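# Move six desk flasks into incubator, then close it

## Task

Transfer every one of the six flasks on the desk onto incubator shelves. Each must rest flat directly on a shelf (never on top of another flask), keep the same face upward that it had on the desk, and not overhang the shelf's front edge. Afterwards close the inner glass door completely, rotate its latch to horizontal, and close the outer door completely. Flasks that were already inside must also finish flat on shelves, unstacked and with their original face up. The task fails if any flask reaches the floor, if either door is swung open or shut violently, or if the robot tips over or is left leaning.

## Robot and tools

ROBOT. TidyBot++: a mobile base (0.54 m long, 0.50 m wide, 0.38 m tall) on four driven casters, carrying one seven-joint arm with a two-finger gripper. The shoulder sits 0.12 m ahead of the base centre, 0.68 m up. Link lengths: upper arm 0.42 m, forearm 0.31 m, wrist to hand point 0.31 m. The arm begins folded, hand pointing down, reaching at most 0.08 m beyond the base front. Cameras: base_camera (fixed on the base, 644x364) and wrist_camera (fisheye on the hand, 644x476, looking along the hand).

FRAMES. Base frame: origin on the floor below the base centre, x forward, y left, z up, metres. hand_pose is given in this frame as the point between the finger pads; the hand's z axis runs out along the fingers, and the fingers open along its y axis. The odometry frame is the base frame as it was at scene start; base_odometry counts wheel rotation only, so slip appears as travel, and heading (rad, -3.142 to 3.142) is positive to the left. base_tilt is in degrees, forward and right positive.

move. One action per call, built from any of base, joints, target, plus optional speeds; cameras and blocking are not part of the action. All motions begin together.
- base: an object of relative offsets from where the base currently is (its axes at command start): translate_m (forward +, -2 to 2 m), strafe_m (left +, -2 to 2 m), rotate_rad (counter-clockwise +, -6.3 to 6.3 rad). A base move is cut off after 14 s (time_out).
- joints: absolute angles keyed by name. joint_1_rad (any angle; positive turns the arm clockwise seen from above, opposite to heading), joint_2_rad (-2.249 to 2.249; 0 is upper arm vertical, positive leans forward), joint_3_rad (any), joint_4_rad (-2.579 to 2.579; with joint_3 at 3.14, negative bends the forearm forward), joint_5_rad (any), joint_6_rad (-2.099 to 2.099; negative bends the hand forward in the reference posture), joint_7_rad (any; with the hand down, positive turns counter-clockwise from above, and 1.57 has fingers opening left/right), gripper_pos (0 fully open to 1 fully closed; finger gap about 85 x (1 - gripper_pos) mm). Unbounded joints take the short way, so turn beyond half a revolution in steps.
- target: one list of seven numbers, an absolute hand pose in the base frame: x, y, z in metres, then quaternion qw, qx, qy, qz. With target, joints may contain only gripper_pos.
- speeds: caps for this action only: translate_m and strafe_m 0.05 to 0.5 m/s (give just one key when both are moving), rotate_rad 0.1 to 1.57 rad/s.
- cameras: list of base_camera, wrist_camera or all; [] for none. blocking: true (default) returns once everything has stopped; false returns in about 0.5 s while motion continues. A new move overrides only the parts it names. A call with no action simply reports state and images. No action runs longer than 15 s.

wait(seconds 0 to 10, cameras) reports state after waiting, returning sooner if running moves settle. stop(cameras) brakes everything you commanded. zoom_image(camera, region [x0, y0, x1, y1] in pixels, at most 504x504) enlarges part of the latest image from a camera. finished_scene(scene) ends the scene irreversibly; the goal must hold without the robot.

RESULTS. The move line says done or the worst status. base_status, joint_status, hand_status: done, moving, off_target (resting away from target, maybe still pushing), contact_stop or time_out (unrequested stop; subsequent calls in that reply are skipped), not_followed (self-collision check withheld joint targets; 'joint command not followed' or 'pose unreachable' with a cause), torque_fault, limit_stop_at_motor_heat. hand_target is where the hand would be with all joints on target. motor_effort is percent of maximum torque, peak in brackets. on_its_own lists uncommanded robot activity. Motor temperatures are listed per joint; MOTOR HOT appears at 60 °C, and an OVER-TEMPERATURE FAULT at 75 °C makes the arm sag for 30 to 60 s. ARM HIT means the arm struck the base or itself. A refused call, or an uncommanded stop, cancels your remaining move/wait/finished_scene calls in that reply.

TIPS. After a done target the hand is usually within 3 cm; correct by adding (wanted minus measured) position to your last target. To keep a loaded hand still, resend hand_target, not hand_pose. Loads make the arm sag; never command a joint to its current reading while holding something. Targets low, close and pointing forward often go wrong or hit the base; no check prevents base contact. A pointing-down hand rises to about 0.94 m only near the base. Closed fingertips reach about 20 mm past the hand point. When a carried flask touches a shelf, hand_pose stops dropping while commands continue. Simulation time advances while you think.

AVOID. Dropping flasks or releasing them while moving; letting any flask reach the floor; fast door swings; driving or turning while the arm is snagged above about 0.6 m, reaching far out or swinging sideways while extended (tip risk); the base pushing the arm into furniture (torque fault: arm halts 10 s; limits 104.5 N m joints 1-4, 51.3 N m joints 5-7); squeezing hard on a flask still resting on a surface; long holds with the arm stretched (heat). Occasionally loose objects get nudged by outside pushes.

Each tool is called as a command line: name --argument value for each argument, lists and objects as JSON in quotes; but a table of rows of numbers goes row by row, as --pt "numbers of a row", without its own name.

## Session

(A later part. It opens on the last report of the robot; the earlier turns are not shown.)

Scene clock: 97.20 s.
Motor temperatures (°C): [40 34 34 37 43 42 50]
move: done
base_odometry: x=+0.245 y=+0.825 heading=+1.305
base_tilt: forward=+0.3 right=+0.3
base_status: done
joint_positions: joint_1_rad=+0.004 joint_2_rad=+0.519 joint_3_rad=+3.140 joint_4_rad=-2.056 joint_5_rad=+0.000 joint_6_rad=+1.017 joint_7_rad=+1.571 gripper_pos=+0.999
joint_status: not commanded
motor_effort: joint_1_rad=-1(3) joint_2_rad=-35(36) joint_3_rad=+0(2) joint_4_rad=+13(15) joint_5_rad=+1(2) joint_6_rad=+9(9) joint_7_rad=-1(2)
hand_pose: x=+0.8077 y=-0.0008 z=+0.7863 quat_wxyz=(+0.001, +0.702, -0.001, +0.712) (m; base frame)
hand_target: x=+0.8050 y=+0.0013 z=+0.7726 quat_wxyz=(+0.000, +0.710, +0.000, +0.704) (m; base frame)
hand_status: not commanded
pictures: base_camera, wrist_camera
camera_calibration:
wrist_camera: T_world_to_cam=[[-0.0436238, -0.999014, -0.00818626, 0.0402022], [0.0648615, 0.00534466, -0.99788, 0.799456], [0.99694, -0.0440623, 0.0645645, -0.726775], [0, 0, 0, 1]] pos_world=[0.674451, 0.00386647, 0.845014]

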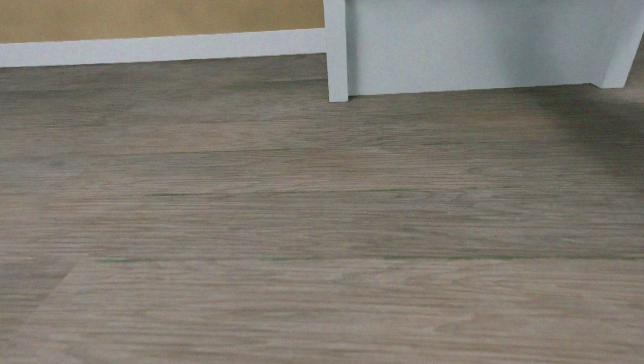

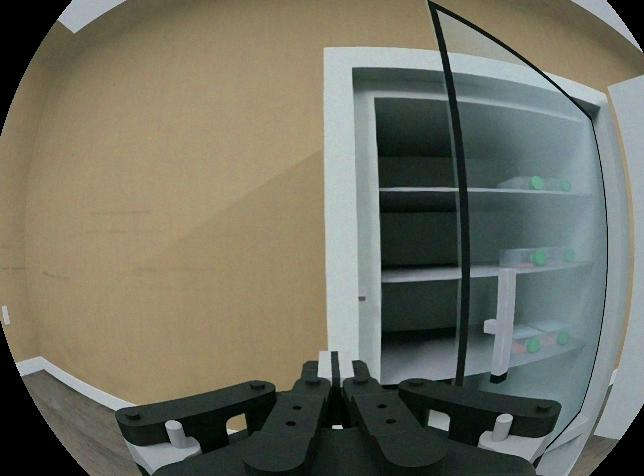

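move --base '{"translate_m":0.165}' --speeds '{"translate_m":0.3}' --cameras '[]'

move --base '{"strafe_m":-0.11}' --speeds '{"strafe_m":0.2}' --cameras '["wrist_camera"]'

move --base '{"translate_m":-0.135,"strafe_m":-0.11}' --speeds '{"translate_m":0.2}' --cameras '["wrist_camera"]'

Scene clock: 99.07 s.
Motor temperatures (°C): [40 34 34 37 43 42 50]
move: done
base_odometry: x=+0.289 y=+0.985 heading=+1.305
base_tilt: forward=+0.3 right=+0.3
base_status: done
joint_positions: joint_1_rad=+0.004 joint_2_rad=+0.521 joint_3_rad=+3.140 joint_4_rad=-2.056 joint_5_rad=+0.000 joint_6_rad=+1.017 joint_7_rad=+1.571 gripper_pos=+0.999
joint_status: not commanded
motor_effort: joint_1_rad=-1(2) joint_2_rad=-35(38) joint_3_rad=+0(1) joint_4_rad=+13(15) joint_5_rad=+1(1) joint_6_rad=+9(9) joint_7_rad=+0(2)
hand_pose: x=+0.8079 y=-0.0008 z=+0.7847 quat_wxyz=(+0.001, +0.703, -0.001, +0.711) (m; base frame)
hand_target: x=+0.8050 y=+0.0013 z=+0.7726 quat_wxyz=(+0.000, +0.710, +0.000, +0.704) (m; base frame)
hand_status: not commanded
pictures: none
No camera images: "cameras" was empty.

Scene clock: 100.37 s.
Motor temperatures (°C): [40 34 34 37 43 42 50]
move: done
base_odometry: x=+0.395 y=+0.956 heading=+1.305
base_tilt: forward=+0.3 right=+0.3
base_status: done
joint_positions: joint_1_rad=+0.004 joint_2_rad=+0.521 joint_3_rad=+3.140 joint_4_rad=-2.056 joint_5_rad=+0.000 joint_6_rad=+1.017 joint_7_rad=+1.571 gripper_pos=+0.999
joint_status: not commanded
motor_effort: joint_1_rad=+0(3) joint_2_rad=-35(36) joint_3_rad=+0(2) joint_4_rad=+13(15) joint_5_rad=+0(1) joint_6_rad=+9(9) joint_7_rad=-1(1)
hand_pose: x=+0.8079 y=-0.0003 z=+0.7847 quat_wxyz=(+0.000, +0.703, -0.001, +0.711) (m; base frame)
hand_target: x=+0.8050 y=+0.0013 z=+0.7726 quat_wxyz=(+0.000, +0.710, +0.000, +0.704) (m; base frame)
hand_status: not commanded
pictures: wrist_camera
camera_calibration:
wrist_camera: T_world_to_cam=[[-0.0429426, -0.999045, -0.00804474, 0.0400279], [0.0625531, 0.00534778, -0.998027, 0.799913], [0.997117, -0.0433611, 0.0622637, -0.725163], [0, 0, 0, 1]] pos_world=[0.674754, 0.00426807, 0.843809]

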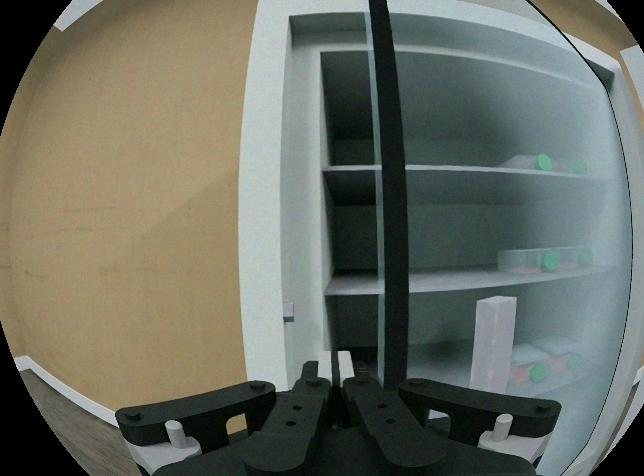

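Scene clock: 101.97 s.
Motor temperatures (°C): [40 34 34 37 43 42 50]
move: done
base_odometry: x=+0.466 y=+0.797 heading=+1.306
base_tilt: forward=+0.3 right=+0.3
base_status: done
joint_positions: joint_1_rad=+0.003 joint_2_rad=+0.521 joint_3_rad=+3.140 joint_4_rad=-2.056 joint_5_rad=+0.000 joint_6_rad=+1.017 joint_7_rad=+1.571 gripper_pos=+0.999
joint_status: not commanded
motor_effort: joint_1_rad=+0(2) joint_2_rad=-35(37) joint_3_rad=+0(1) joint_4_rad=+13(15) joint_5_rad=+0(1) joint_6_rad=+9(10) joint_7_rad=-2(2)
hand_pose: x=+0.8079 y=+0.0000 z=+0.7847 quat_wxyz=(+0.000, +0.703, -0.001, +0.711) (m; base frame)
hand_target: x=+0.8050 y=+0.0013 z=+0.7726 quat_wxyz=(+0.000, +0.710, +0.000, +0.704) (m; base frame)
hand_status: not commanded
pictures: wrist_camera
camera_calibration:
wrist_camera: T_world_to_cam=[[-0.0425448, -0.999062, -0.00802057, 0.0399398], [0.0624514, 0.00535284, -0.998034, 0.799986], [0.997141, -0.042962, 0.0621651, -0.725088], [0, 0, 0, 1]] pos_world=[0.674754, 0.00446897, 0.843808]

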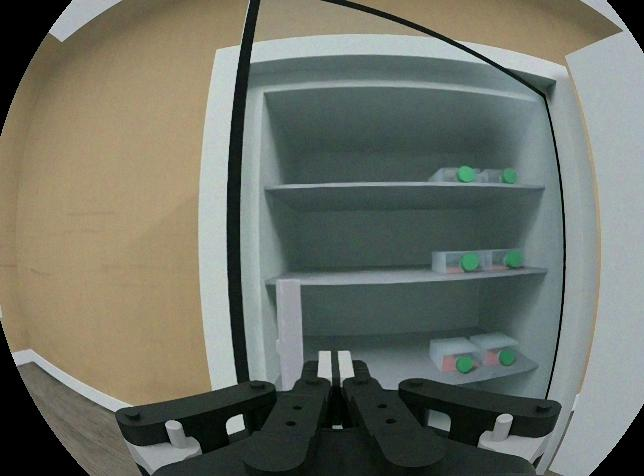

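move --base '{"strafe_m":0.18}' --speeds '{"strafe_m":0.3}' --cameras '[]'

move --base '{"translate_m":0.174}' --speeds '{"translate_m":0.3}' --cameras '["wrist_camera"]'

move --base '{"strafe_m":-0.08}' --speeds '{"strafe_m":0.15}' --cameras '["wrist_camera"]'

move --base '{"translate_m":-0.082,"strafe_m":-0.047}' --speeds '{"translate_m":0.15}' --cameras '["wrist_camera"]'

Scene clock: 104.07 s.
Motor temperatures (°C): [40 34 34 37 43 42 50]
move: done
base_odometry: x=+0.292 y=+0.844 heading=+1.306
base_tilt: forward=+0.2 right=+0.3
base_status: done
joint_positions: joint_1_rad=-0.004 joint_2_rad=+0.521 joint_3_rad=+3.140 joint_4_rad=-2.056 joint_5_rad=+0.000 joint_6_rad=+1.017 joint_7_rad=+1.571 gripper_pos=+0.999
joint_status: not commanded
motor_effort: joint_1_rad=-1(4) joint_2_rad=-35(36) joint_3_rad=+0(2) joint_4_rad=+13(14) joint_5_rad=+1(1) joint_6_rad=+9(9) joint_7_rad=-1(2)
hand_pose: x=+0.8079 y=+0.0051 z=+0.7847 quat_wxyz=(-0.002, +0.703, +0.002, +0.711) (m; base frame)
hand_target: x=+0.8050 y=+0.0013 z=+0.7726 quat_wxyz=(+0.000, +0.710, +0.000, +0.704) (m; base frame)
hand_status: not commanded
pictures: none
No camera images: "cameras" was empty.

Scene clock: 105.53 s.
Motor temperatures (°C): [40 34 34 37 43 42 50]
move: done
base_odometry: x=+0.337 y=+1.012 heading=+1.306
base_tilt: forward=+0.2 right=+0.3
base_status: done
joint_positions: joint_1_rad=-0.004 joint_2_rad=+0.522 joint_3_rad=+3.140 joint_4_rad=-2.056 joint_5_rad=+0.000 joint_6_rad=+1.017 joint_7_rad=+1.571 gripper_pos=+0.999
joint_status: not commanded
motor_effort: joint_1_rad=+0(1) joint_2_rad=-35(37) joint_3_rad=+0(1) joint_4_rad=+14(15) joint_5_rad=+0(1) joint_6_rad=+9(9) joint_7_rad=-1(1)
hand_pose: x=+0.8080 y=+0.0051 z=+0.7838 quat_wxyz=(-0.002, +0.704, +0.002, +0.711) (m; base frame)
hand_target: x=+0.8050 y=+0.0013 z=+0.7726 quat_wxyz=(+0.000, +0.710, +0.000, +0.704) (m; base frame)
hand_status: not commanded
pictures: wrist_camera
camera_calibration:
wrist_camera: T_world_to_cam=[[-0.0351409, -0.99935, -0.00803772, 0.0390731], [0.0611123, 0.00587883, -0.998114, 0.800118], [0.997512, -0.0355658, 0.060866, -0.724269], [0, 0, 0, 1]] pos_world=[0.674943, 0.00858477, 0.843006]

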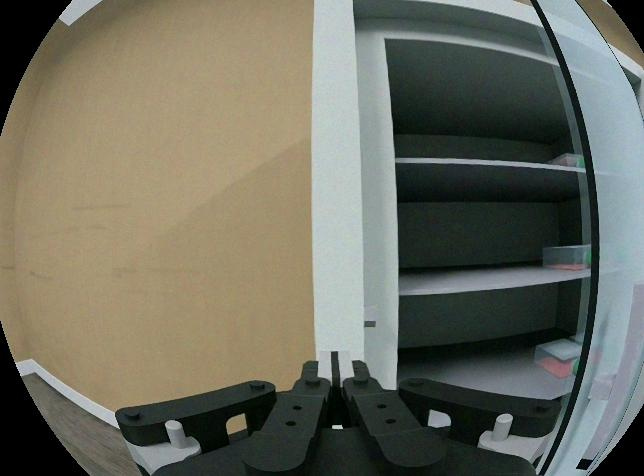

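Scene clock: 106.70 s.
Motor temperatures (°C): [40 34 34 37 43 42 50]
move: done
base_odometry: x=+0.415 y=+0.991 heading=+1.306
base_tilt: forward=+0.3 right=+0.3
base_status: done
joint_positions: joint_1_rad=-0.011 joint_2_rad=+0.522 joint_3_rad=+3.136 joint_4_rad=-2.057 joint_5_rad=+0.003 joint_6_rad=+1.017 joint_7_rad=+1.571 gripper_pos=+0.999
joint_status: not commanded
motor_effort: joint_1_rad=+1(9) joint_2_rad=-35(35) joint_3_rad=+1(7) joint_4_rad=+14(16) joint_5_rad=+0(5) joint_6_rad=+9(9) joint_7_rad=-1(1)
hand_pose: x=+0.8076 y=+0.0133 z=+0.7834 quat_wxyz=(-0.007, +0.704, +0.006, +0.710) (m; base frame)
hand_target: x=+0.8050 y=+0.0013 z=+0.7726 quat_wxyz=(+0.000, +0.710, +0.000, +0.704) (m; base frame)
hand_status: not commanded
pictures: wrist_camera
camera_calibration:
wrist_camera: T_world_to_cam=[[-0.021786, -0.999724, -0.00874656, 0.0369743], [0.0601361, 0.00742241, -0.998163, 0.800583], [0.997952, -0.022272, 0.0599579, -0.723339], [0, 0, 0, 1]] pos_world=[0.674519, 0.0149117, 0.842805]

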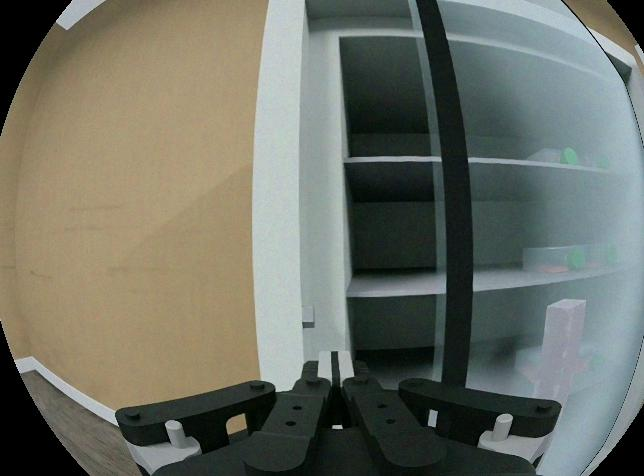

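Scene clock: 107.93 s.
Motor temperatures (°C): [40 34 34 37 43 42 50]
move: done
base_odometry: x=+0.439 y=+0.899 heading=+1.306
base_tilt: forward=+0.2 right=+0.3
base_status: done
joint_positions: joint_1_rad=-0.010 joint_2_rad=+0.522 joint_3_rad=+3.136 joint_4_rad=-2.057 joint_5_rad=+0.003 joint_6_rad=+1.017 joint_7_rad=+1.571 gripper_pos=+0.999
joint_status: not commanded
motor_effort: joint_1_rad=-1(2) joint_2_rad=-34(37) joint_3_rad=+0(1) joint_4_rad=+13(14) joint_5_rad=+1(1) joint_6_rad=+9(9) joint_7_rad=-1(1)
hand_pose: x=+0.8076 y=+0.0125 z=+0.7834 quat_wxyz=(-0.007, +0.704, +0.006, +0.710) (m; base frame)
hand_target: x=+0.8050 y=+0.0013 z=+0.7726 quat_wxyz=(+0.000, +0.710, +0.000, +0.704) (m; base frame)
hand_status: not commanded
pictures: wrist_camera
camera_calibration:
wrist_camera: T_world_to_cam=[[-0.0228895, -0.9997, -0.00870748, 0.0370848], [0.0601427, 0.00731704, -0.998163, 0.800479], [0.997927, -0.0233712, 0.0599572, -0.723415], [0, 0, 0, 1]] pos_world=[0.674621, 0.0143095, 0.842705]

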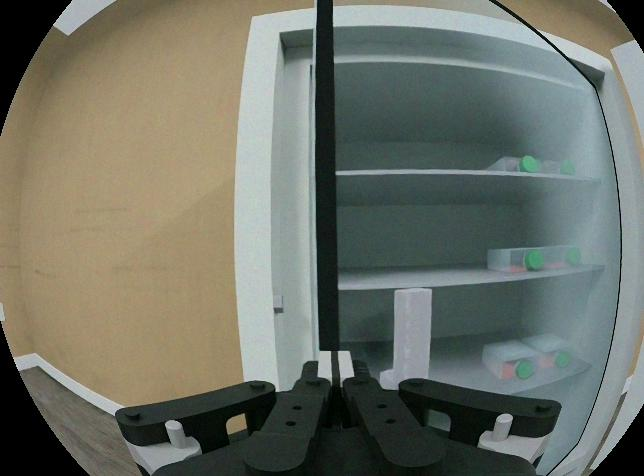

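move --base '{"translate_m":-0.06,"strafe_m":0.547}' --cameras '["base_camera"]'

move --base '{"rotate_rad":-0.5}' --cameras '["wrist_camera"]'

Scene clock: 111.53 s.
Motor temperatures (°C): [40 34 34 37 43 42 50]
move: done
base_odometry: x=-0.105 y=+0.985 heading=+1.306
base_tilt: forward=+0.2 right=+0.3
base_status: done
joint_positions: joint_1_rad=-0.007 joint_2_rad=+0.522 joint_3_rad=+3.136 joint_4_rad=-2.057 joint_5_rad=+0.003 joint_6_rad=+1.017 joint_7_rad=+1.571 gripper_pos=+0.999
joint_status: not commanded
motor_effort: joint_1_rad=-1(3) joint_2_rad=-35(36) joint_3_rad=+0(2) joint_4_rad=+14(15) joint_5_rad=+0(2) joint_6_rad=+9(9) joint_7_rad=-1(1)
hand_pose: x=+0.8076 y=+0.0102 z=+0.7834 quat_wxyz=(-0.006, +0.704, +0.004, +0.710) (m; base frame)
hand_target: x=+0.8050 y=+0.0013 z=+0.7726 quat_wxyz=(+0.000, +0.710, +0.000, +0.704) (m; base frame)
hand_status: not commanded
pictures: base_camera

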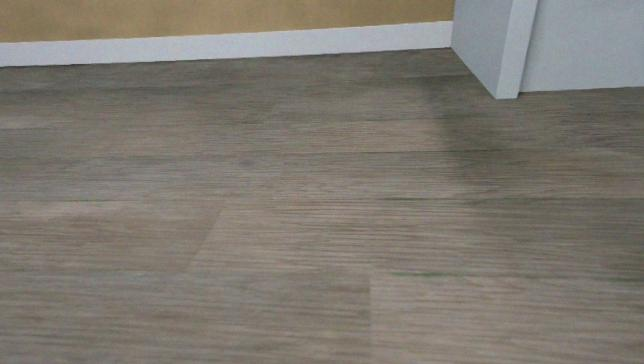

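Scene clock: 113.13 s.
Motor temperatures (°C): [40 34 34 37 43 42 50]
move: done
base_odometry: x=-0.105 y=+0.985 heading=+0.806
base_tilt: forward=+0.3 right=+0.3
base_status: done
joint_positions: joint_1_rad=+0.010 joint_2_rad=+0.522 joint_3_rad=+3.141 joint_4_rad=-2.057 joint_5_rad=+0.003 joint_6_rad=+1.017 joint_7_rad=+1.571 gripper_pos=+0.999
joint_status: not commanded
motor_effort: joint_1_rad=+0(6) joint_2_rad=-35(36) joint_3_rad=+0(4) joint_4_rad=+13(14) joint_5_rad=+0(2) joint_6_rad=+9(9) joint_7_rad=-2(2)
hand_pose: x=+0.8078 y=-0.0046 z=+0.7834 quat_wxyz=(+0.003, +0.704, -0.002, +0.710) (m; base frame)
hand_target: x=+0.8050 y=+0.0013 z=+0.7726 quat_wxyz=(+0.000, +0.710, +0.000, +0.704) (m; base frame)
hand_status: not commanded
pictures: wrist_camera
camera_calibration:
wrist_camera: T_world_to_cam=[[-0.0481774, -0.998821, -0.00604341, 0.0383661], [0.0602023, 0.00313573, -0.998181, 0.800536], [0.997023, -0.0484536, 0.0599802, -0.723368], [0, 0, 0, 1]] pos_world=[0.674869, 0.000760763, 0.8427]

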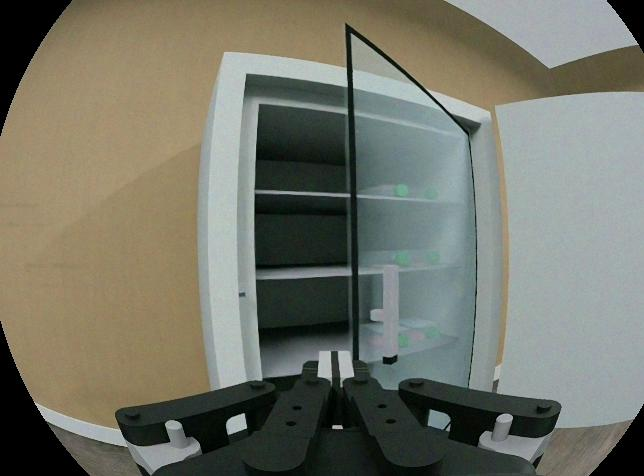

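move --base '{"translate_m":0.268}' --speeds '{"translate_m":0.3}' --cameras '["wrist_camera"]'

move --base '{"translate_m":-0.045,"strafe_m":-0.1}' --speeds '{"translate_m":0.12}' --cameras '["wrist_camera"]'

Scene clock: 115.13 s.
Motor temperatures (°C): [40 34 34 37 43 42 50]
move: done
base_odometry: x=+0.081 y=+1.178 heading=+0.806
base_tilt: forward=+0.3 right=+0.3
base_status: done
joint_positions: joint_1_rad=+0.003 joint_2_rad=+0.523 joint_3_rad=+3.140 joint_4_rad=-2.059 joint_5_rad=+0.003 joint_6_rad=+1.017 joint_7_rad=+1.571 gripper_pos=+0.999
joint_status: not commanded
motor_effort: joint_1_rad=+0(7) joint_2_rad=-36(37) joint_3_rad=+0(5) joint_4_rad=+13(17) joint_5_rad=+1(3) joint_6_rad=+9(9) joint_7_rad=-1(2)
hand_pose: x=+0.8073 y=+0.0008 z=+0.7819 quat_wxyz=(+0.000, +0.705, +0.001, +0.709) (m; base frame)
hand_target: x=+0.8050 y=+0.0013 z=+0.7726 quat_wxyz=(+0.000, +0.710, +0.000, +0.704) (m; base frame)
hand_status: not commanded
pictures: wrist_camera
camera_calibration:
wrist_camera: T_world_to_cam=[[-0.0398804, -0.999187, -0.00595651, 0.0369853], [0.057372, 0.00366162, -0.998346, 0.801488], [0.997556, -0.0401562, 0.0571793, -0.720729], [0, 0, 0, 1]] pos_world=[0.67446, 0.0050787, 0.841594]

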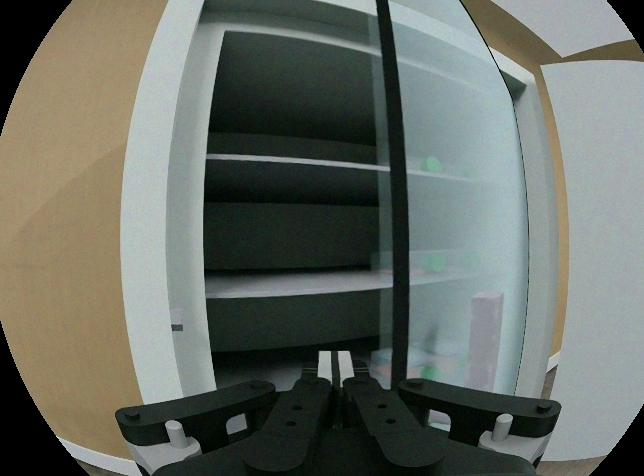

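Scene clock: 116.63 s.
Motor temperatures (°C): [40 34 34 37 43 42 50]
move: done
base_odometry: x=+0.122 y=+1.076 heading=+0.806
base_tilt: forward=+0.2 right=+0.3
base_status: done
joint_positions: joint_1_rad=-0.020 joint_2_rad=+0.521 joint_3_rad=+3.134 joint_4_rad=-2.066 joint_5_rad=+0.003 joint_6_rad=+1.017 joint_7_rad=+1.571 gripper_pos=+0.999
joint_status: not commanded
motor_effort: joint_1_rad=+5(8) joint_2_rad=-31(36) joint_3_rad=+4(7) joint_4_rad=+15(18) joint_5_rad=-2(4) joint_6_rad=+7(9) joint_7_rad=-1(2)
hand_pose: x=+0.8049 y=+0.0203 z=+0.7801 quat_wxyz=(-0.011, +0.707, +0.010, +0.707) (m; base frame)
hand_target: x=+0.8050 y=+0.0013 z=+0.7726 quat_wxyz=(+0.000, +0.710, +0.000, +0.704) (m; base frame)
hand_status: not commanded
pictures: wrist_camera
camera_calibration:
wrist_camera: T_world_to_cam=[[-0.0112222, -0.999897, -0.00895831, 0.0356047], [0.0524573, 0.00835783, -0.998588, 0.803764], [0.99856, -0.0116763, 0.0523581, -0.715108], [0, 0, 0, 1]] pos_world=[0.672315, 0.0205335, 0.84039]

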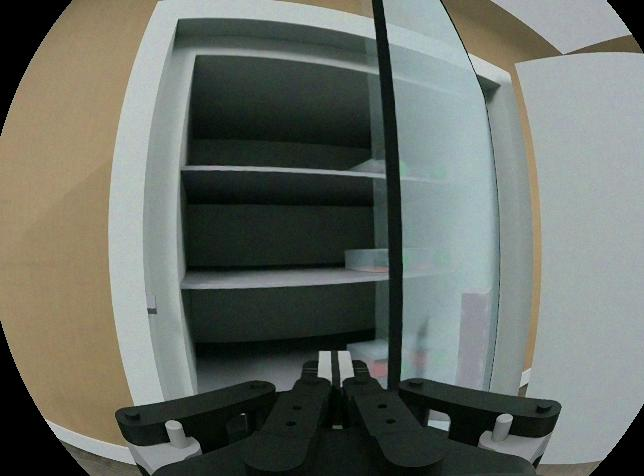

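move --base '{"translate_m":-0.044,"strafe_m":-0.112}' --speeds '{"strafe_m":0.2}' --cameras '["wrist_camera"]'

move --base '{"translate_m":-0.02,"strafe_m":-0.119}' --speeds '{"strafe_m":0.2}' --cameras '["wrist_camera"]'

move --base '{"translate_m":0.003,"strafe_m":-0.121}' --speeds '{"strafe_m":0.2}' --cameras '["wrist_camera"]'

Scene clock: 118.20 s.
Motor temperatures (°C): [40 34 34 37 43 42 50]
move: done
base_odometry: x=+0.172 y=+0.967 heading=+0.806
base_tilt: forward=+0.2 right=+0.3
base_status: done
joint_positions: joint_1_rad=-0.027 joint_2_rad=+0.517 joint_3_rad=+3.127 joint_4_rad=-2.074 joint_5_rad=+0.003 joint_6_rad=+1.018 joint_7_rad=+1.571 gripper_pos=+0.999
joint_status: not commanded
motor_effort: joint_1_rad=+4(9) joint_2_rad=-31(35) joint_3_rad=+3(7) joint_4_rad=+17(19) joint_5_rad=-2(6) joint_6_rad=+8(9) joint_7_rad=-1(2)
hand_pose: x=+0.8019 y=+0.0286 z=+0.7790 quat_wxyz=(-0.017, +0.708, +0.013, +0.706) (m; base frame)
hand_target: x=+0.8050 y=+0.0013 z=+0.7726 quat_wxyz=(+0.000, +0.710, +0.000, +0.704) (m; base frame)
hand_status: not commanded
pictures: wrist_camera
camera_calibration:
wrist_camera: T_world_to_cam=[[0.00160988, -0.999921, -0.0124385, 0.0363204], [0.0481166, 0.0125016, -0.998763, 0.806298], [0.99884, 0.00100939, 0.0481329, -0.709176], [0, 0, 0, 1]] pos_world=[0.669499, 0.0269533, 0.839888]

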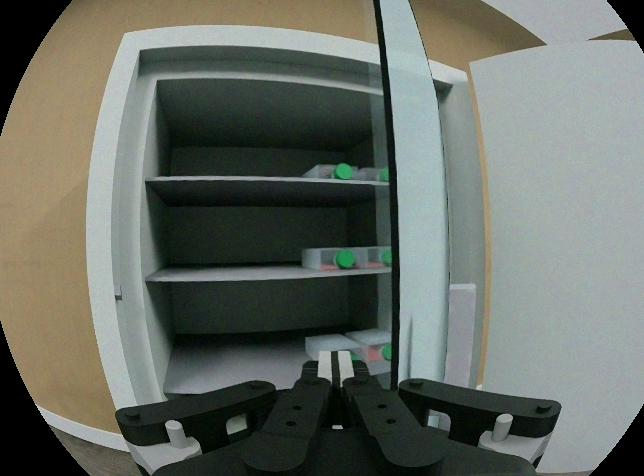

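Scene clock: 119.73 s.
Motor temperatures (°C): [40 34 34 37 43 42 50]
move: done
base_odometry: x=+0.244 y=+0.870 heading=+0.806
base_tilt: forward=+0.2 right=+0.3
base_status: done
joint_positions: joint_1_rad=+0.003 joint_2_rad=+0.522 joint_3_rad=+3.136 joint_4_rad=-2.078 joint_5_rad=+0.002 joint_6_rad=+1.019 joint_7_rad=+1.571 gripper_pos=+0.999
joint_status: not commanded
motor_effort: joint_1_rad=+0(11) joint_2_rad=-34(35) joint_3_rad=+0(8) joint_4_rad=+13(24) joint_5_rad=+0(5) joint_6_rad=+8(10) joint_7_rad=-1(2)
hand_pose: x=+0.8022 y=+0.0031 z=+0.7742 quat_wxyz=(-0.002, +0.711, +0.001, +0.704) (m; base frame)
hand_target: x=+0.8050 y=+0.0013 z=+0.7726 quat_wxyz=(+0.000, +0.710, +0.000, +0.704) (m; base frame)
hand_status: not commanded
pictures: wrist_camera
camera_calibration:
wrist_camera: T_world_to_cam=[[-0.0367646, -0.999291, -0.00809645, 0.0381909], [0.0414385, 0.00657051, -0.999119, 0.807504], [0.998464, -0.0370678, 0.0411675, -0.703525], [0, 0, 0, 1]] pos_world=[0.670387, 0.00677999, 0.836064]

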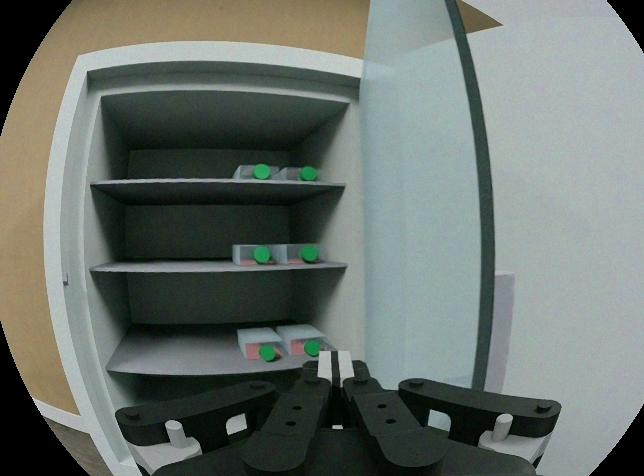

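Scene clock: 121.03 s.
Motor temperatures (°C): [40 34 34 37 43 42 50]
move: done
base_odometry: x=+0.334 y=+0.788 heading=+0.806
base_tilt: forward=+0.3 right=+0.3
base_status: done
joint_positions: joint_1_rad=+0.001 joint_2_rad=+0.522 joint_3_rad=+3.135 joint_4_rad=-2.078 joint_5_rad=+0.004 joint_6_rad=+1.019 joint_7_rad=+1.571 gripper_pos=+0.999
joint_status: not commanded
motor_effort: joint_1_rad=+0(7) joint_2_rad=-35(35) joint_3_rad=+0(6) joint_4_rad=+14(16) joint_5_rad=+1(4) joint_6_rad=+9(10) joint_7_rad=+0(1)
hand_pose: x=+0.8021 y=+0.0057 z=+0.7742 quat_wxyz=(-0.004, +0.711, +0.002, +0.704) (m; base frame)
hand_target: x=+0.8050 y=+0.0013 z=+0.7726 quat_wxyz=(+0.000, +0.710, +0.000, +0.704) (m; base frame)
hand_status: not commanded
pictures: wrist_camera
camera_calibration:
wrist_camera: T_world_to_cam=[[-0.0322725, -0.999449, -0.00781917, 0.0369544], [0.041199, 0.00648635, -0.99913, 0.807664], [0.99863, -0.0325666, 0.040967, -0.703325], [0, 0, 0, 1]] pos_world=[0.670279, 0.00879037, 0.836063]

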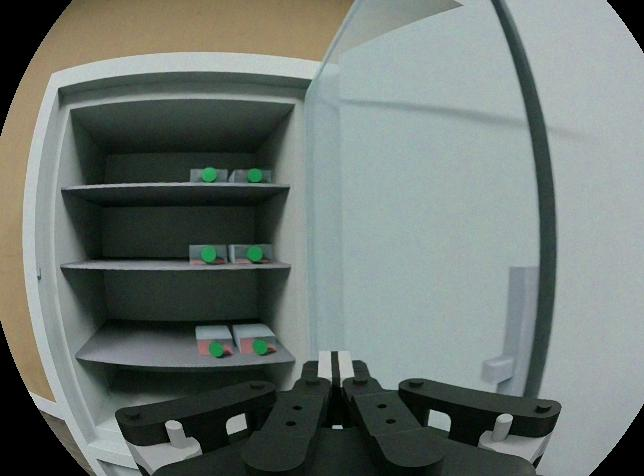

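move --base '{"translate_m":0.0275,"strafe_m":-0.117}' --speeds '{"strafe_m":0.2}' --cameras '["wrist_camera"]'

move --base '{"translate_m":0.05,"strafe_m":-0.11}' --speeds '{"strafe_m":0.15}' --cameras '["wrist_camera"]'

move --base '{"translate_m":0.03,"strafe_m":-0.05}' --speeds '{"strafe_m":0.15}' --cameras '["wrist_camera"]'

Scene clock: 124.00 s.
Motor temperatures (°C): [40 34 34 37 43 42 50]
move: done
base_odometry: x=+0.437 y=+0.726 heading=+0.805
base_tilt: forward=+0.3 right=+0.3
base_status: done
joint_positions: joint_1_rad=+0.000 joint_2_rad=+0.522 joint_3_rad=+3.135 joint_4_rad=-2.078 joint_5_rad=+0.004 joint_6_rad=+1.019 joint_7_rad=+1.571 gripper_pos=+0.999
joint_status: not commanded
motor_effort: joint_1_rad=+0(4) joint_2_rad=-34(35) joint_3_rad=+0(2) joint_4_rad=+13(14) joint_5_rad=+1(1) joint_6_rad=+9(9) joint_7_rad=-1(2)
hand_pose: x=+0.8021 y=+0.0059 z=+0.7742 quat_wxyz=(-0.004, +0.711, +0.003, +0.704) (m; base frame)
hand_target: x=+0.8050 y=+0.0013 z=+0.7726 quat_wxyz=(+0.000, +0.710, +0.000, +0.704) (m; base frame)
hand_status: not commanded
pictures: wrist_camera
camera_calibration:
wrist_camera: T_world_to_cam=[[-0.0319692, -0.999458, -0.00790778, 0.0370256], [0.0411996, 0.00658735, -0.999129, 0.807661], [0.998639, -0.0322672, 0.0409666, -0.703327], [0, 0, 0, 1]] pos_world=[0.670278, 0.00899084, 0.836064]

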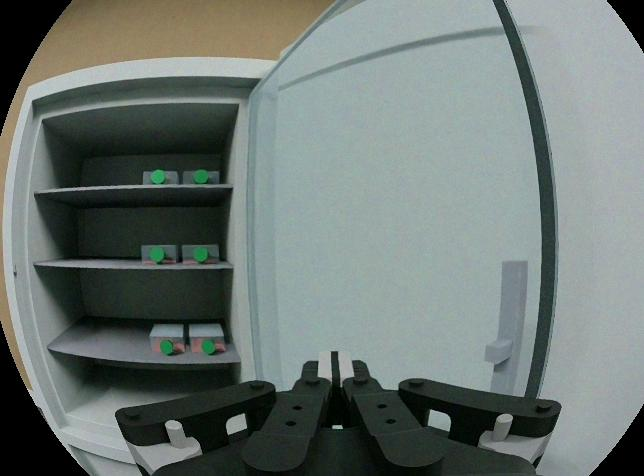

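Scene clock: 125.47 s.
Motor temperatures (°C): [40 34 34 37 43 42 50]
move: done
base_odometry: x=+0.551 y=+0.686 heading=+0.805
base_tilt: forward=+0.2 right=+0.3
base_status: done
joint_positions: joint_1_rad=+0.001 joint_2_rad=+0.522 joint_3_rad=+3.135 joint_4_rad=-2.078 joint_5_rad=+0.005 joint_6_rad=+1.019 joint_7_rad=+1.571 gripper_pos=+0.999
joint_status: not commanded
motor_effort: joint_1_rad=+0(6) joint_2_rad=-35(36) joint_3_rad=+0(5) joint_4_rad=+13(15) joint_5_rad=+0(3) joint_6_rad=+9(10) joint_7_rad=-1(1)
hand_pose: x=+0.8021 y=+0.0054 z=+0.7742 quat_wxyz=(-0.003, +0.711, +0.003, +0.704) (m; base frame)
hand_target: x=+0.8050 y=+0.0013 z=+0.7726 quat_wxyz=(+0.000, +0.710, +0.000, +0.704) (m; base frame)
hand_status: not commanded
pictures: wrist_camera
camera_calibration:
wrist_camera: T_world_to_cam=[[-0.0321983, -0.999456, -0.0071194, 0.0360207], [0.0412806, 0.0057872, -0.999131, 0.807517], [0.998629, -0.0324642, 0.0410719, -0.703418], [0, 0, 0, 1]] pos_world=[0.670278, 0.00849198, 0.835962]

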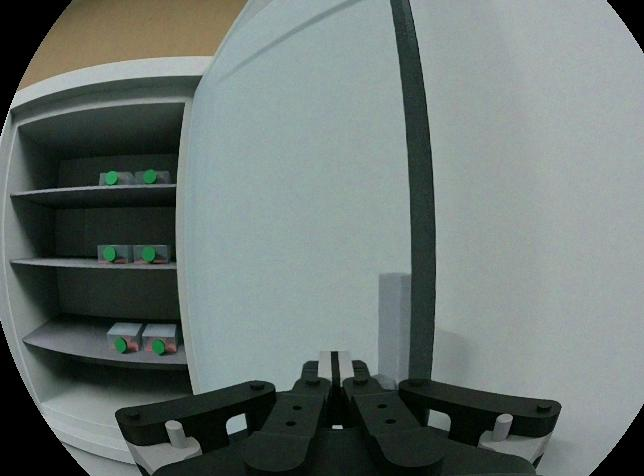

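Scene clock: 126.50 s.
Motor temperatures (°C): [40 34 34 37 43 42 50]
move: done
base_odometry: x=+0.608 y=+0.673 heading=+0.805
base_tilt: forward=+0.2 right=+0.3
base_status: done
joint_positions: joint_1_rad=-0.058 joint_2_rad=+0.521 joint_3_rad=+3.103 joint_4_rad=-2.085 joint_5_rad=+0.017 joint_6_rad=+1.019 joint_7_rad=+1.571 gripper_pos=+0.999
joint_status: not commanded
motor_effort: joint_1_rad=+12(14) joint_2_rad=-31(35) joint_3_rad=+9(12) joint_4_rad=+18(21) joint_5_rad=-6(8) joint_6_rad=+8(9) joint_7_rad=-1(2)
hand_pose: x=+0.7964 y=+0.0664 z=+0.7718 quat_wxyz=(-0.041, +0.712, +0.034, +0.700) (m; base frame)
hand_target: x=+0.8050 y=+0.0013 z=+0.7726 quat_wxyz=(+0.000, +0.710, +0.000, +0.704) (m; base frame)
hand_status: not commanded
pictures: wrist_camera
camera_calibration:
wrist_camera: T_world_to_cam=[[0.0655114, -0.997714, -0.0165912, 0.0262091], [0.0335507, 0.0188199, -0.99926, 0.810473], [0.997288, 0.0649063, 0.0347069, -0.696094], [0, 0, 0, 1]] pos_world=[0.665297, 0.0560771, 0.834467]

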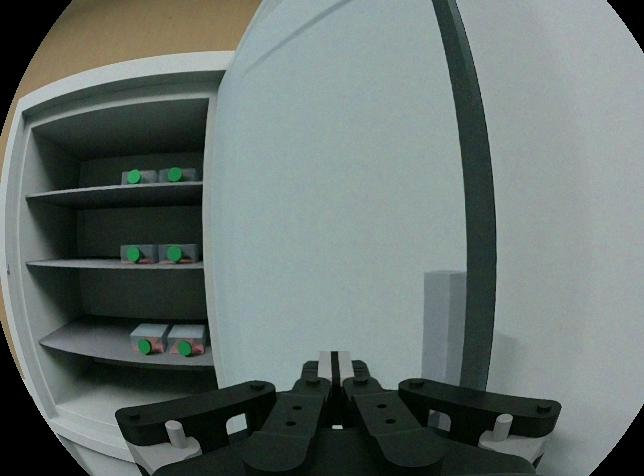

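move --base '{"translate_m":-0.25,"strafe_m":0.1}' --cameras '[]'

move --base '{"translate_m":-0.723,"strafe_m":0.395,"rotate_rad":2.13}' --joints '{"joint_1_rad":0.0,"joint_2_rad":0.05,"joint_3_rad":3.1416,"joint_4_rad":-1.33,"joint_5_rad":0.0,"joint_6_rad":-0.704,"joint_7_rad":1.571,"gripper_pos":0.35}'

Scene clock: 129.10 s.
Motor temperatures (°C): [40 34 34 37 43 42 50]
move: done
base_odometry: x=+0.363 y=+0.562 heading=+0.806
base_tilt: forward=+0.2 right=+0.3
base_status: done
joint_positions: joint_1_rad=-0.001 joint_2_rad=+0.524 joint_3_rad=+3.130 joint_4_rad=-2.081 joint_5_rad=+0.017 joint_6_rad=+1.019 joint_7_rad=+1.571 gripper_pos=+0.999
joint_status: not commanded
motor_effort: joint_1_rad=-1(12) joint_2_rad=-35(37) joint_3_rad=-1(9) joint_4_rad=+13(18) joint_5_rad=+0(5) joint_6_rad=+9(9) joint_7_rad=-1(2)
hand_pose: x=+0.8011 y=+0.0130 z=+0.7712 quat_wxyz=(-0.008, +0.713, +0.010, +0.702) (m; base frame)
hand_target: x=+0.8050 y=+0.0013 z=+0.7726 quat_wxyz=(+0.000, +0.710, +0.000, +0.704) (m; base frame)
hand_status: not commanded
pictures: none
No camera images: "cameras" was empty.

Scene clock: 132.40 s.
Motor temperatures (°C): [40 34 34 37 43 42 50]
move: done
base_odometry: x=-0.423 y=+0.314 heading=+2.936
base_tilt: forward=+0.2 right=+0.3
base_status: done
joint_positions: joint_1_rad=-0.001 joint_2_rad=+0.069 joint_3_rad=+3.136 joint_4_rad=-1.355 joint_5_rad=+0.017 joint_6_rad=-0.659 joint_7_rad=+1.571 gripper_pos=+0.350
joint_status: all done
motor_effort: joint_1_rad=+0(6) joint_2_rad=-26(39) joint_3_rad=+0(4) joint_4_rad=+20(22) joint_5_rad=+0(2) joint_6_rad=+7(10) joint_7_rad=-1(2)
hand_pose: x=+0.7301 y=+0.0018 z=+0.9947 quat_wxyz=(+0.006, +0.863, +0.006, +0.505) (m; base frame)
hand_target: x=+0.7199 y=+0.0013 z=+1.0088 quat_wxyz=(+0.000, +0.863, +0.000, +0.505) (m; base frame)
hand_status: not commanded
pictures: base_camera, wrist_camera
camera_calibration:
wrist_camera: T_world_to_cam=[[-0.0349754, -0.998909, 0.0309575, -0.00410637], [-0.445329, -0.0121535, -0.895285, 1.28291], [0.894684, -0.0450992, -0.444418, -0.0818572], [0, 0, 0, 1]] pos_world=[0.644409, 0.00779827, 1.11232]

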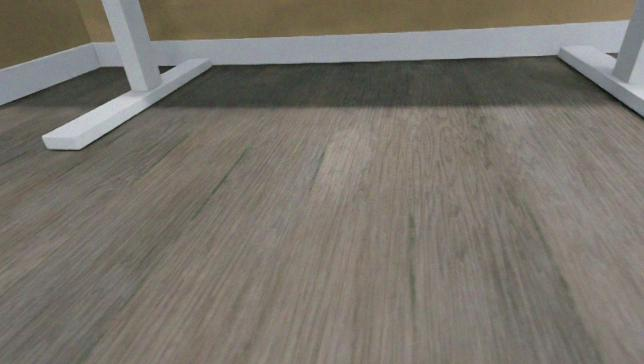

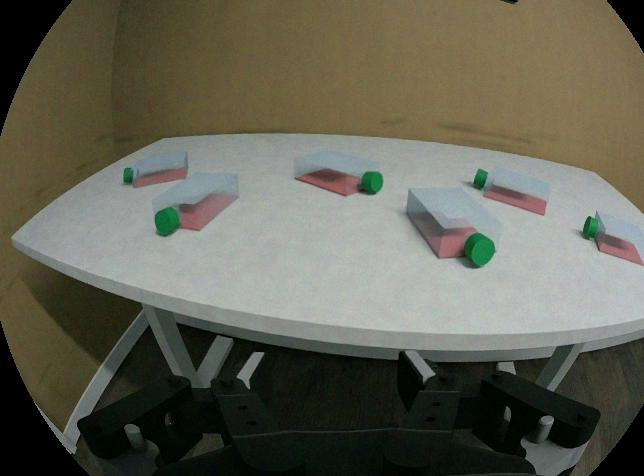

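move --base '{"translate_m":0.161,"strafe_m":0.533,"rotate_rad":-0.33}' --cameras '["wrist_camera"]'

Scene clock: 139.33 s.
Motor temperatures (°C): [40 34 34 37 43 42 50]
move: done
base_odometry: x=-0.690 y=-0.175 heading=+2.606
base_tilt: forward=+0.2 right=+0.3
base_status: done
joint_positions: joint_1_rad=+0.001 joint_2_rad=+0.068 joint_3_rad=+3.142 joint_4_rad=-1.355 joint_5_rad=+0.017 joint_6_rad=-0.661 joint_7_rad=+1.571 gripper_pos=+0.350
joint_status: not commanded
motor_effort: joint_1_rad=+0(5) joint_2_rad=-25(27) joint_3_rad=+0(4) joint_4_rad=+20(21) joint_5_rad=+0(1) joint_6_rad=+8(8) joint_7_rad=-1(2)
hand_pose: x=+0.7299 y=-0.0030 z=+0.9946 quat_wxyz=(+0.008, +0.864, +0.002, +0.504) (m; base frame)
hand_target: x=+0.7199 y=+0.0013 z=+1.0088 quat_wxyz=(+0.000, +0.863, +0.000, +0.505) (m; base frame)
hand_status: not commanded
pictures: wrist_camera
camera_calibration:
wrist_camera: T_world_to_cam=[[-0.0430425, -0.998581, 0.0313614, -0.00348065], [-0.446052, -0.00888067, -0.894963, 1.28291], [0.893971, -0.0525103, -0.445037, -0.0807939], [0, 0, 0, 1]] pos_world=[0.644325, 0.00367492, 1.11231]

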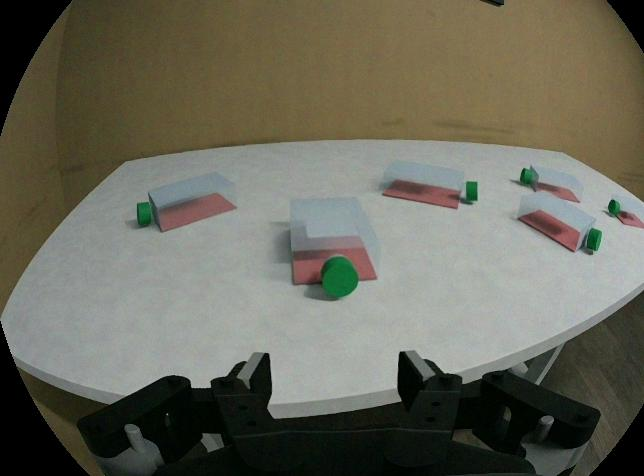

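move --base '{"translate_m":0.195,"strafe_m":-0.011}' --speeds '{"translate_m":0.25}' --joints '{"joint_2_rad":0.01,"joint_4_rad":-1.52,"joint_6_rad":-0.51,"joint_5_rad":0.0}' --cameras '["wrist_camera"]'

move --joints '{"joint_2_rad":0.01,"joint_4_rad":-1.645,"joint_6_rad":-0.38}' --cameras '["wrist_camera"]'

Scene clock: 141.33 s.
Motor temperatures (°C): [40 34 34 37 43 42 50]
move: done
base_odometry: x=-0.852 y=-0.066 heading=+2.606
base_tilt: forward=+0.2 right=+0.3
base_status: done
joint_positions: joint_1_rad=+0.001 joint_2_rad=+0.031 joint_3_rad=+3.142 joint_4_rad=-1.501 joint_5_rad=+0.017 joint_6_rad=-0.544 joint_7_rad=+1.571 gripper_pos=+0.350
joint_status: all done
motor_effort: joint_1_rad=+0(1) joint_2_rad=-24(29) joint_3_rad=+0(1) joint_4_rad=+20(23) joint_5_rad=+1(2) joint_6_rad=+8(9) joint_7_rad=-1(2)
hand_pose: x=+0.7185 y=-0.0025 z=+0.9641 quat_wxyz=(+0.008, +0.861, +0.003, +0.508) (m; base frame)
hand_target: x=+0.7150 y=+0.0013 z=+0.9746 quat_wxyz=(+0.000, +0.852, +0.000, +0.523) (m; base frame)
hand_status: not commanded
pictures: wrist_camera
camera_calibration:
wrist_camera: T_world_to_cam=[[-0.0413148, -0.998659, 0.0312087, -0.00355497], [-0.437926, -0.0099758, -0.898956, 1.24858], [0.898061, -0.0508072, -0.436927, -0.0949553], [0, 0, 0, 1]] pos_world=[0.631914, 0.00408096, 1.08104]

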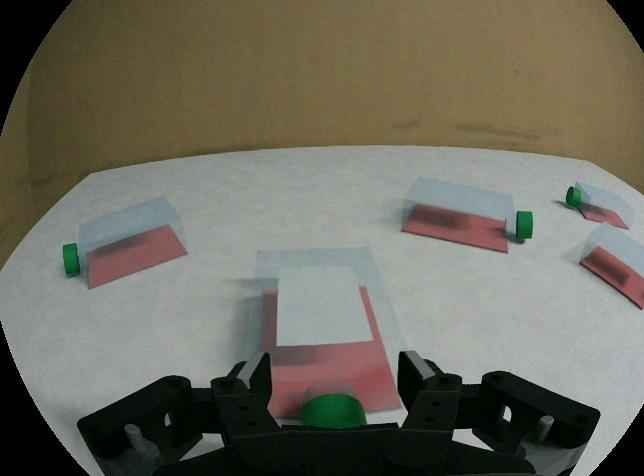

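Scene clock: 142.37 s.
Motor temperatures (°C): [40 34 34 37 43 42 50]
move: done
base_odometry: x=-0.852 y=-0.066 heading=+2.606
base_tilt: forward=+0.2 right=+0.3
base_status: not commanded
joint_positions: joint_1_rad=+0.001 joint_2_rad=+0.029 joint_3_rad=+3.142 joint_4_rad=-1.624 joint_5_rad=+0.017 joint_6_rad=-0.418 joint_7_rad=+1.571 gripper_pos=+0.350
joint_status: all done
motor_effort: joint_1_rad=+0(1) joint_2_rad=-24(26) joint_3_rad=+0(1) joint_4_rad=+22(22) joint_5_rad=+0(1) joint_6_rad=+7(9) joint_7_rad=-1(1)
hand_pose: x=+0.7176 y=-0.0019 z=+0.9272 quat_wxyz=(+0.007, +0.860, +0.004, +0.510) (m; base frame)
hand_target: x=+0.7148 y=+0.0013 z=+0.9368 quat_wxyz=(+0.000, +0.851, +0.000, +0.526) (m; base frame)
hand_status: not commanded
pictures: wrist_camera
camera_calibration:
wrist_camera: T_world_to_cam=[[-0.0392628, -0.998749, 0.030955, -0.00307616], [-0.43387, -0.0108663, -0.90091, 1.21389], [0.900119, -0.0488027, -0.432901, -0.115381], [0, 0, 0, 1]] pos_world=[0.630407, 0.00448729, 1.04375]

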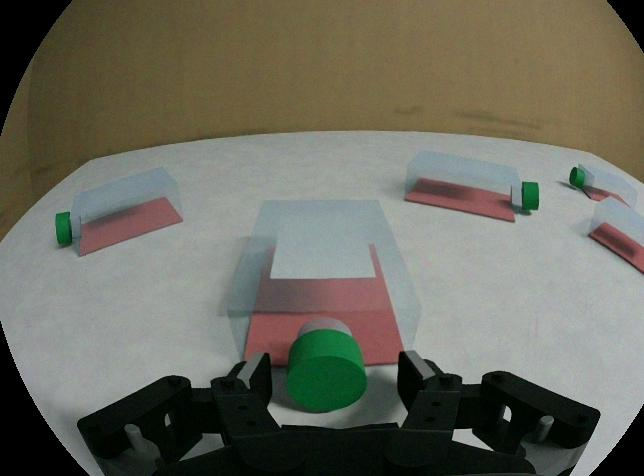

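move --base '{"strafe_m":0.004}' --joints '{"gripper_pos":0.85}' --cameras '["wrist_camera"]'

move --joints '{"joint_2_rad":0.015,"joint_4_rad":-1.33,"joint_6_rad":-0.70}' --cameras '["wrist_camera"]'

Scene clock: 143.40 s.
Motor temperatures (°C): [40 34 34 37 43 42 50]
move: off_target
base_odometry: x=-0.854 y=-0.070 heading=+2.606
base_tilt: forward=+0.2 right=+0.3
base_status: done
joint_positions: joint_1_rad=+0.001 joint_2_rad=+0.029 joint_3_rad=+3.142 joint_4_rad=-1.625 joint_5_rad=+0.017 joint_6_rad=-0.414 joint_7_rad=+1.571 gripper_pos=+0.680
joint_status: gripper_pos off_target (ended at +0.680, target +0.850)
motor_effort: joint_1_rad=+0(4) joint_2_rad=-24(25) joint_3_rad=+1(4) joint_4_rad=+20(22) joint_5_rad=+0(1) joint_6_rad=+8(9) joint_7_rad=+0(2)
hand_pose: x=+0.7181 y=-0.0016 z=+0.9281 quat_wxyz=(+0.007, +0.859, +0.004, +0.512) (m; base frame)
hand_target: x=+0.7148 y=+0.0013 z=+0.9368 quat_wxyz=(+0.000, +0.851, +0.000, +0.526) (m; base frame)
hand_status: not commanded
pictures: wrist_camera
camera_calibration:
wrist_camera: T_world_to_cam=[[-0.0390101, -0.998762, 0.0308753, -0.00296638], [-0.430766, -0.0110712, -0.902396, 1.21408], [0.90162, -0.0485026, -0.429801, -0.119379], [0, 0, 0, 1]] pos_world=[0.630503, 0.00468838, 1.04436]

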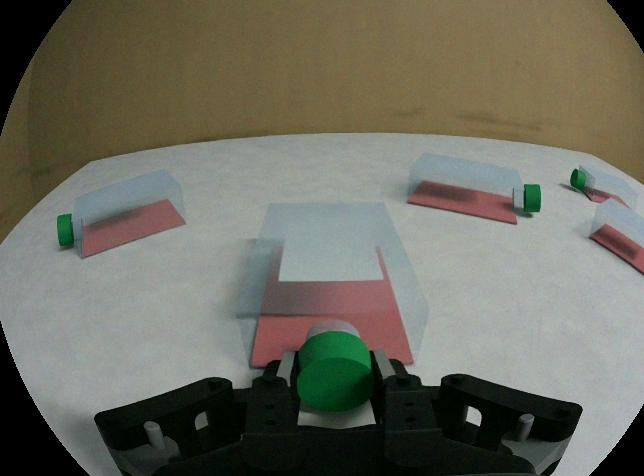

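Scene clock: 144.87 s.
Motor temperatures (°C): [40 34 34 37 43 42 50]
move: done
base_odometry: x=-0.854 y=-0.070 heading=+2.606
base_tilt: forward=+0.2 right=+0.3
base_status: not commanded
joint_positions: joint_1_rad=+0.001 joint_2_rad=+0.029 joint_3_rad=+3.142 joint_4_rad=-1.363 joint_5_rad=+0.017 joint_6_rad=-0.658 joint_7_rad=+1.571 gripper_pos=+0.680
joint_status: all done
motor_effort: joint_1_rad=+0(1) joint_2_rad=-25(27) joint_3_rad=+1(1) joint_4_rad=+21(24) joint_5_rad=+1(1) joint_6_rad=+9(10) joint_7_rad=-1(1)
hand_pose: x=+0.7167 y=-0.0028 z=+1.0146 quat_wxyz=(+0.008, +0.855, +0.002, +0.519) (m; base frame)
hand_target: x=+0.7086 y=+0.0013 z=+1.0308 quat_wxyz=(+0.000, +0.853, +0.000, +0.521) (m; base frame)
hand_status: not commanded
pictures: wrist_camera
camera_calibration:
wrist_camera: T_world_to_cam=[[-0.0437288, -0.998595, 0.0299344, -0.00251247], [-0.415269, -0.00908345, -0.909653, 1.28773], [0.908647, -0.0522089, -0.414288, -0.101747], [0, 0, 0, 1]] pos_world=[0.627098, 0.00387601, 1.12931]

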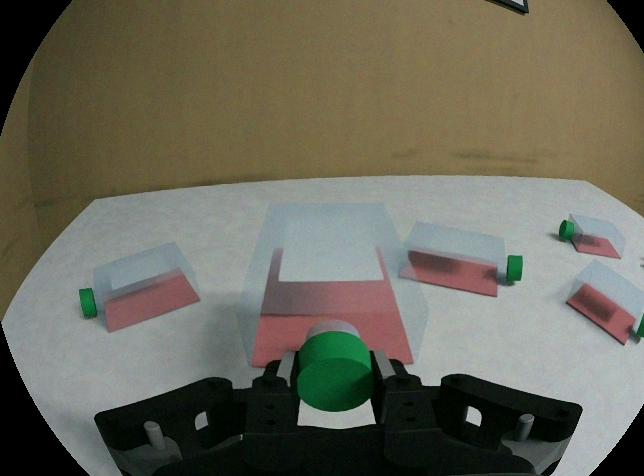

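move --base '{"translate_m":-0.842,"strafe_m":-1.357,"rotate_rad":-1.30}' --speeds '{"translate_m":0.42,"rotate_rad":0.6}' --cameras '["base_camera","wrist_camera"]'

Scene clock: 150.50 s.
Motor temperatures (°C): [40 34 34 37 43 42 50]
move: done
base_odometry: x=+0.563 y=+0.668 heading=+1.306
base_tilt: forward=+0.2 right=+0.3
base_status: done
joint_positions: joint_1_rad=-0.001 joint_2_rad=+0.029 joint_3_rad=+3.141 joint_4_rad=-1.363 joint_5_rad=+0.017 joint_6_rad=-0.662 joint_7_rad=+1.571 gripper_pos=+0.680
joint_status: not commanded
motor_effort: joint_1_rad=-1(4) joint_2_rad=-25(28) joint_3_rad=+0(5) joint_4_rad=+21(22) joint_5_rad=+0(2) joint_6_rad=+8(9) joint_7_rad=-1(2)
hand_pose: x=+0.7161 y=-0.0013 z=+1.0140 quat_wxyz=(+0.008, +0.856, +0.003, +0.518) (m; base frame)
hand_target: x=+0.7086 y=+0.0013 z=+1.0308 quat_wxyz=(+0.000, +0.853, +0.000, +0.521) (m; base frame)
hand_status: not commanded
pictures: base_camera, wrist_camera
camera_calibration:
wrist_camera: T_world_to_cam=[[-0.0412294, -0.998698, 0.0300373, -0.00298625], [-0.417854, -0.0100728, -0.908459, 1.28756], [0.907578, -0.0500064, -0.416894, -0.0980691], [0, 0, 0, 1]] pos_world=[0.626896, 0.00508299, 1.1289]

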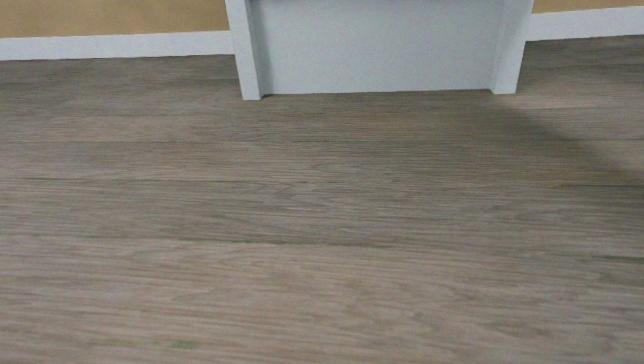

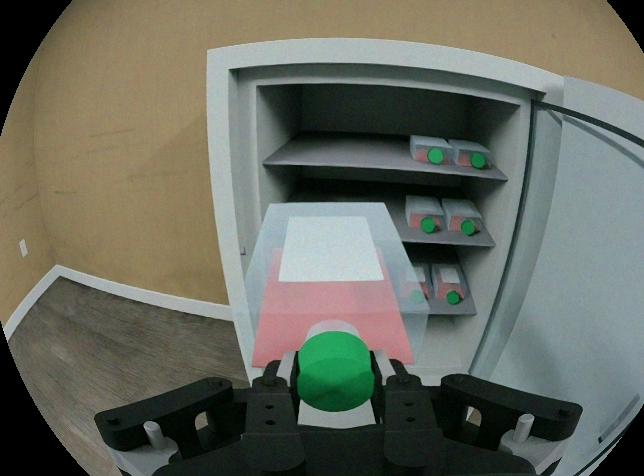

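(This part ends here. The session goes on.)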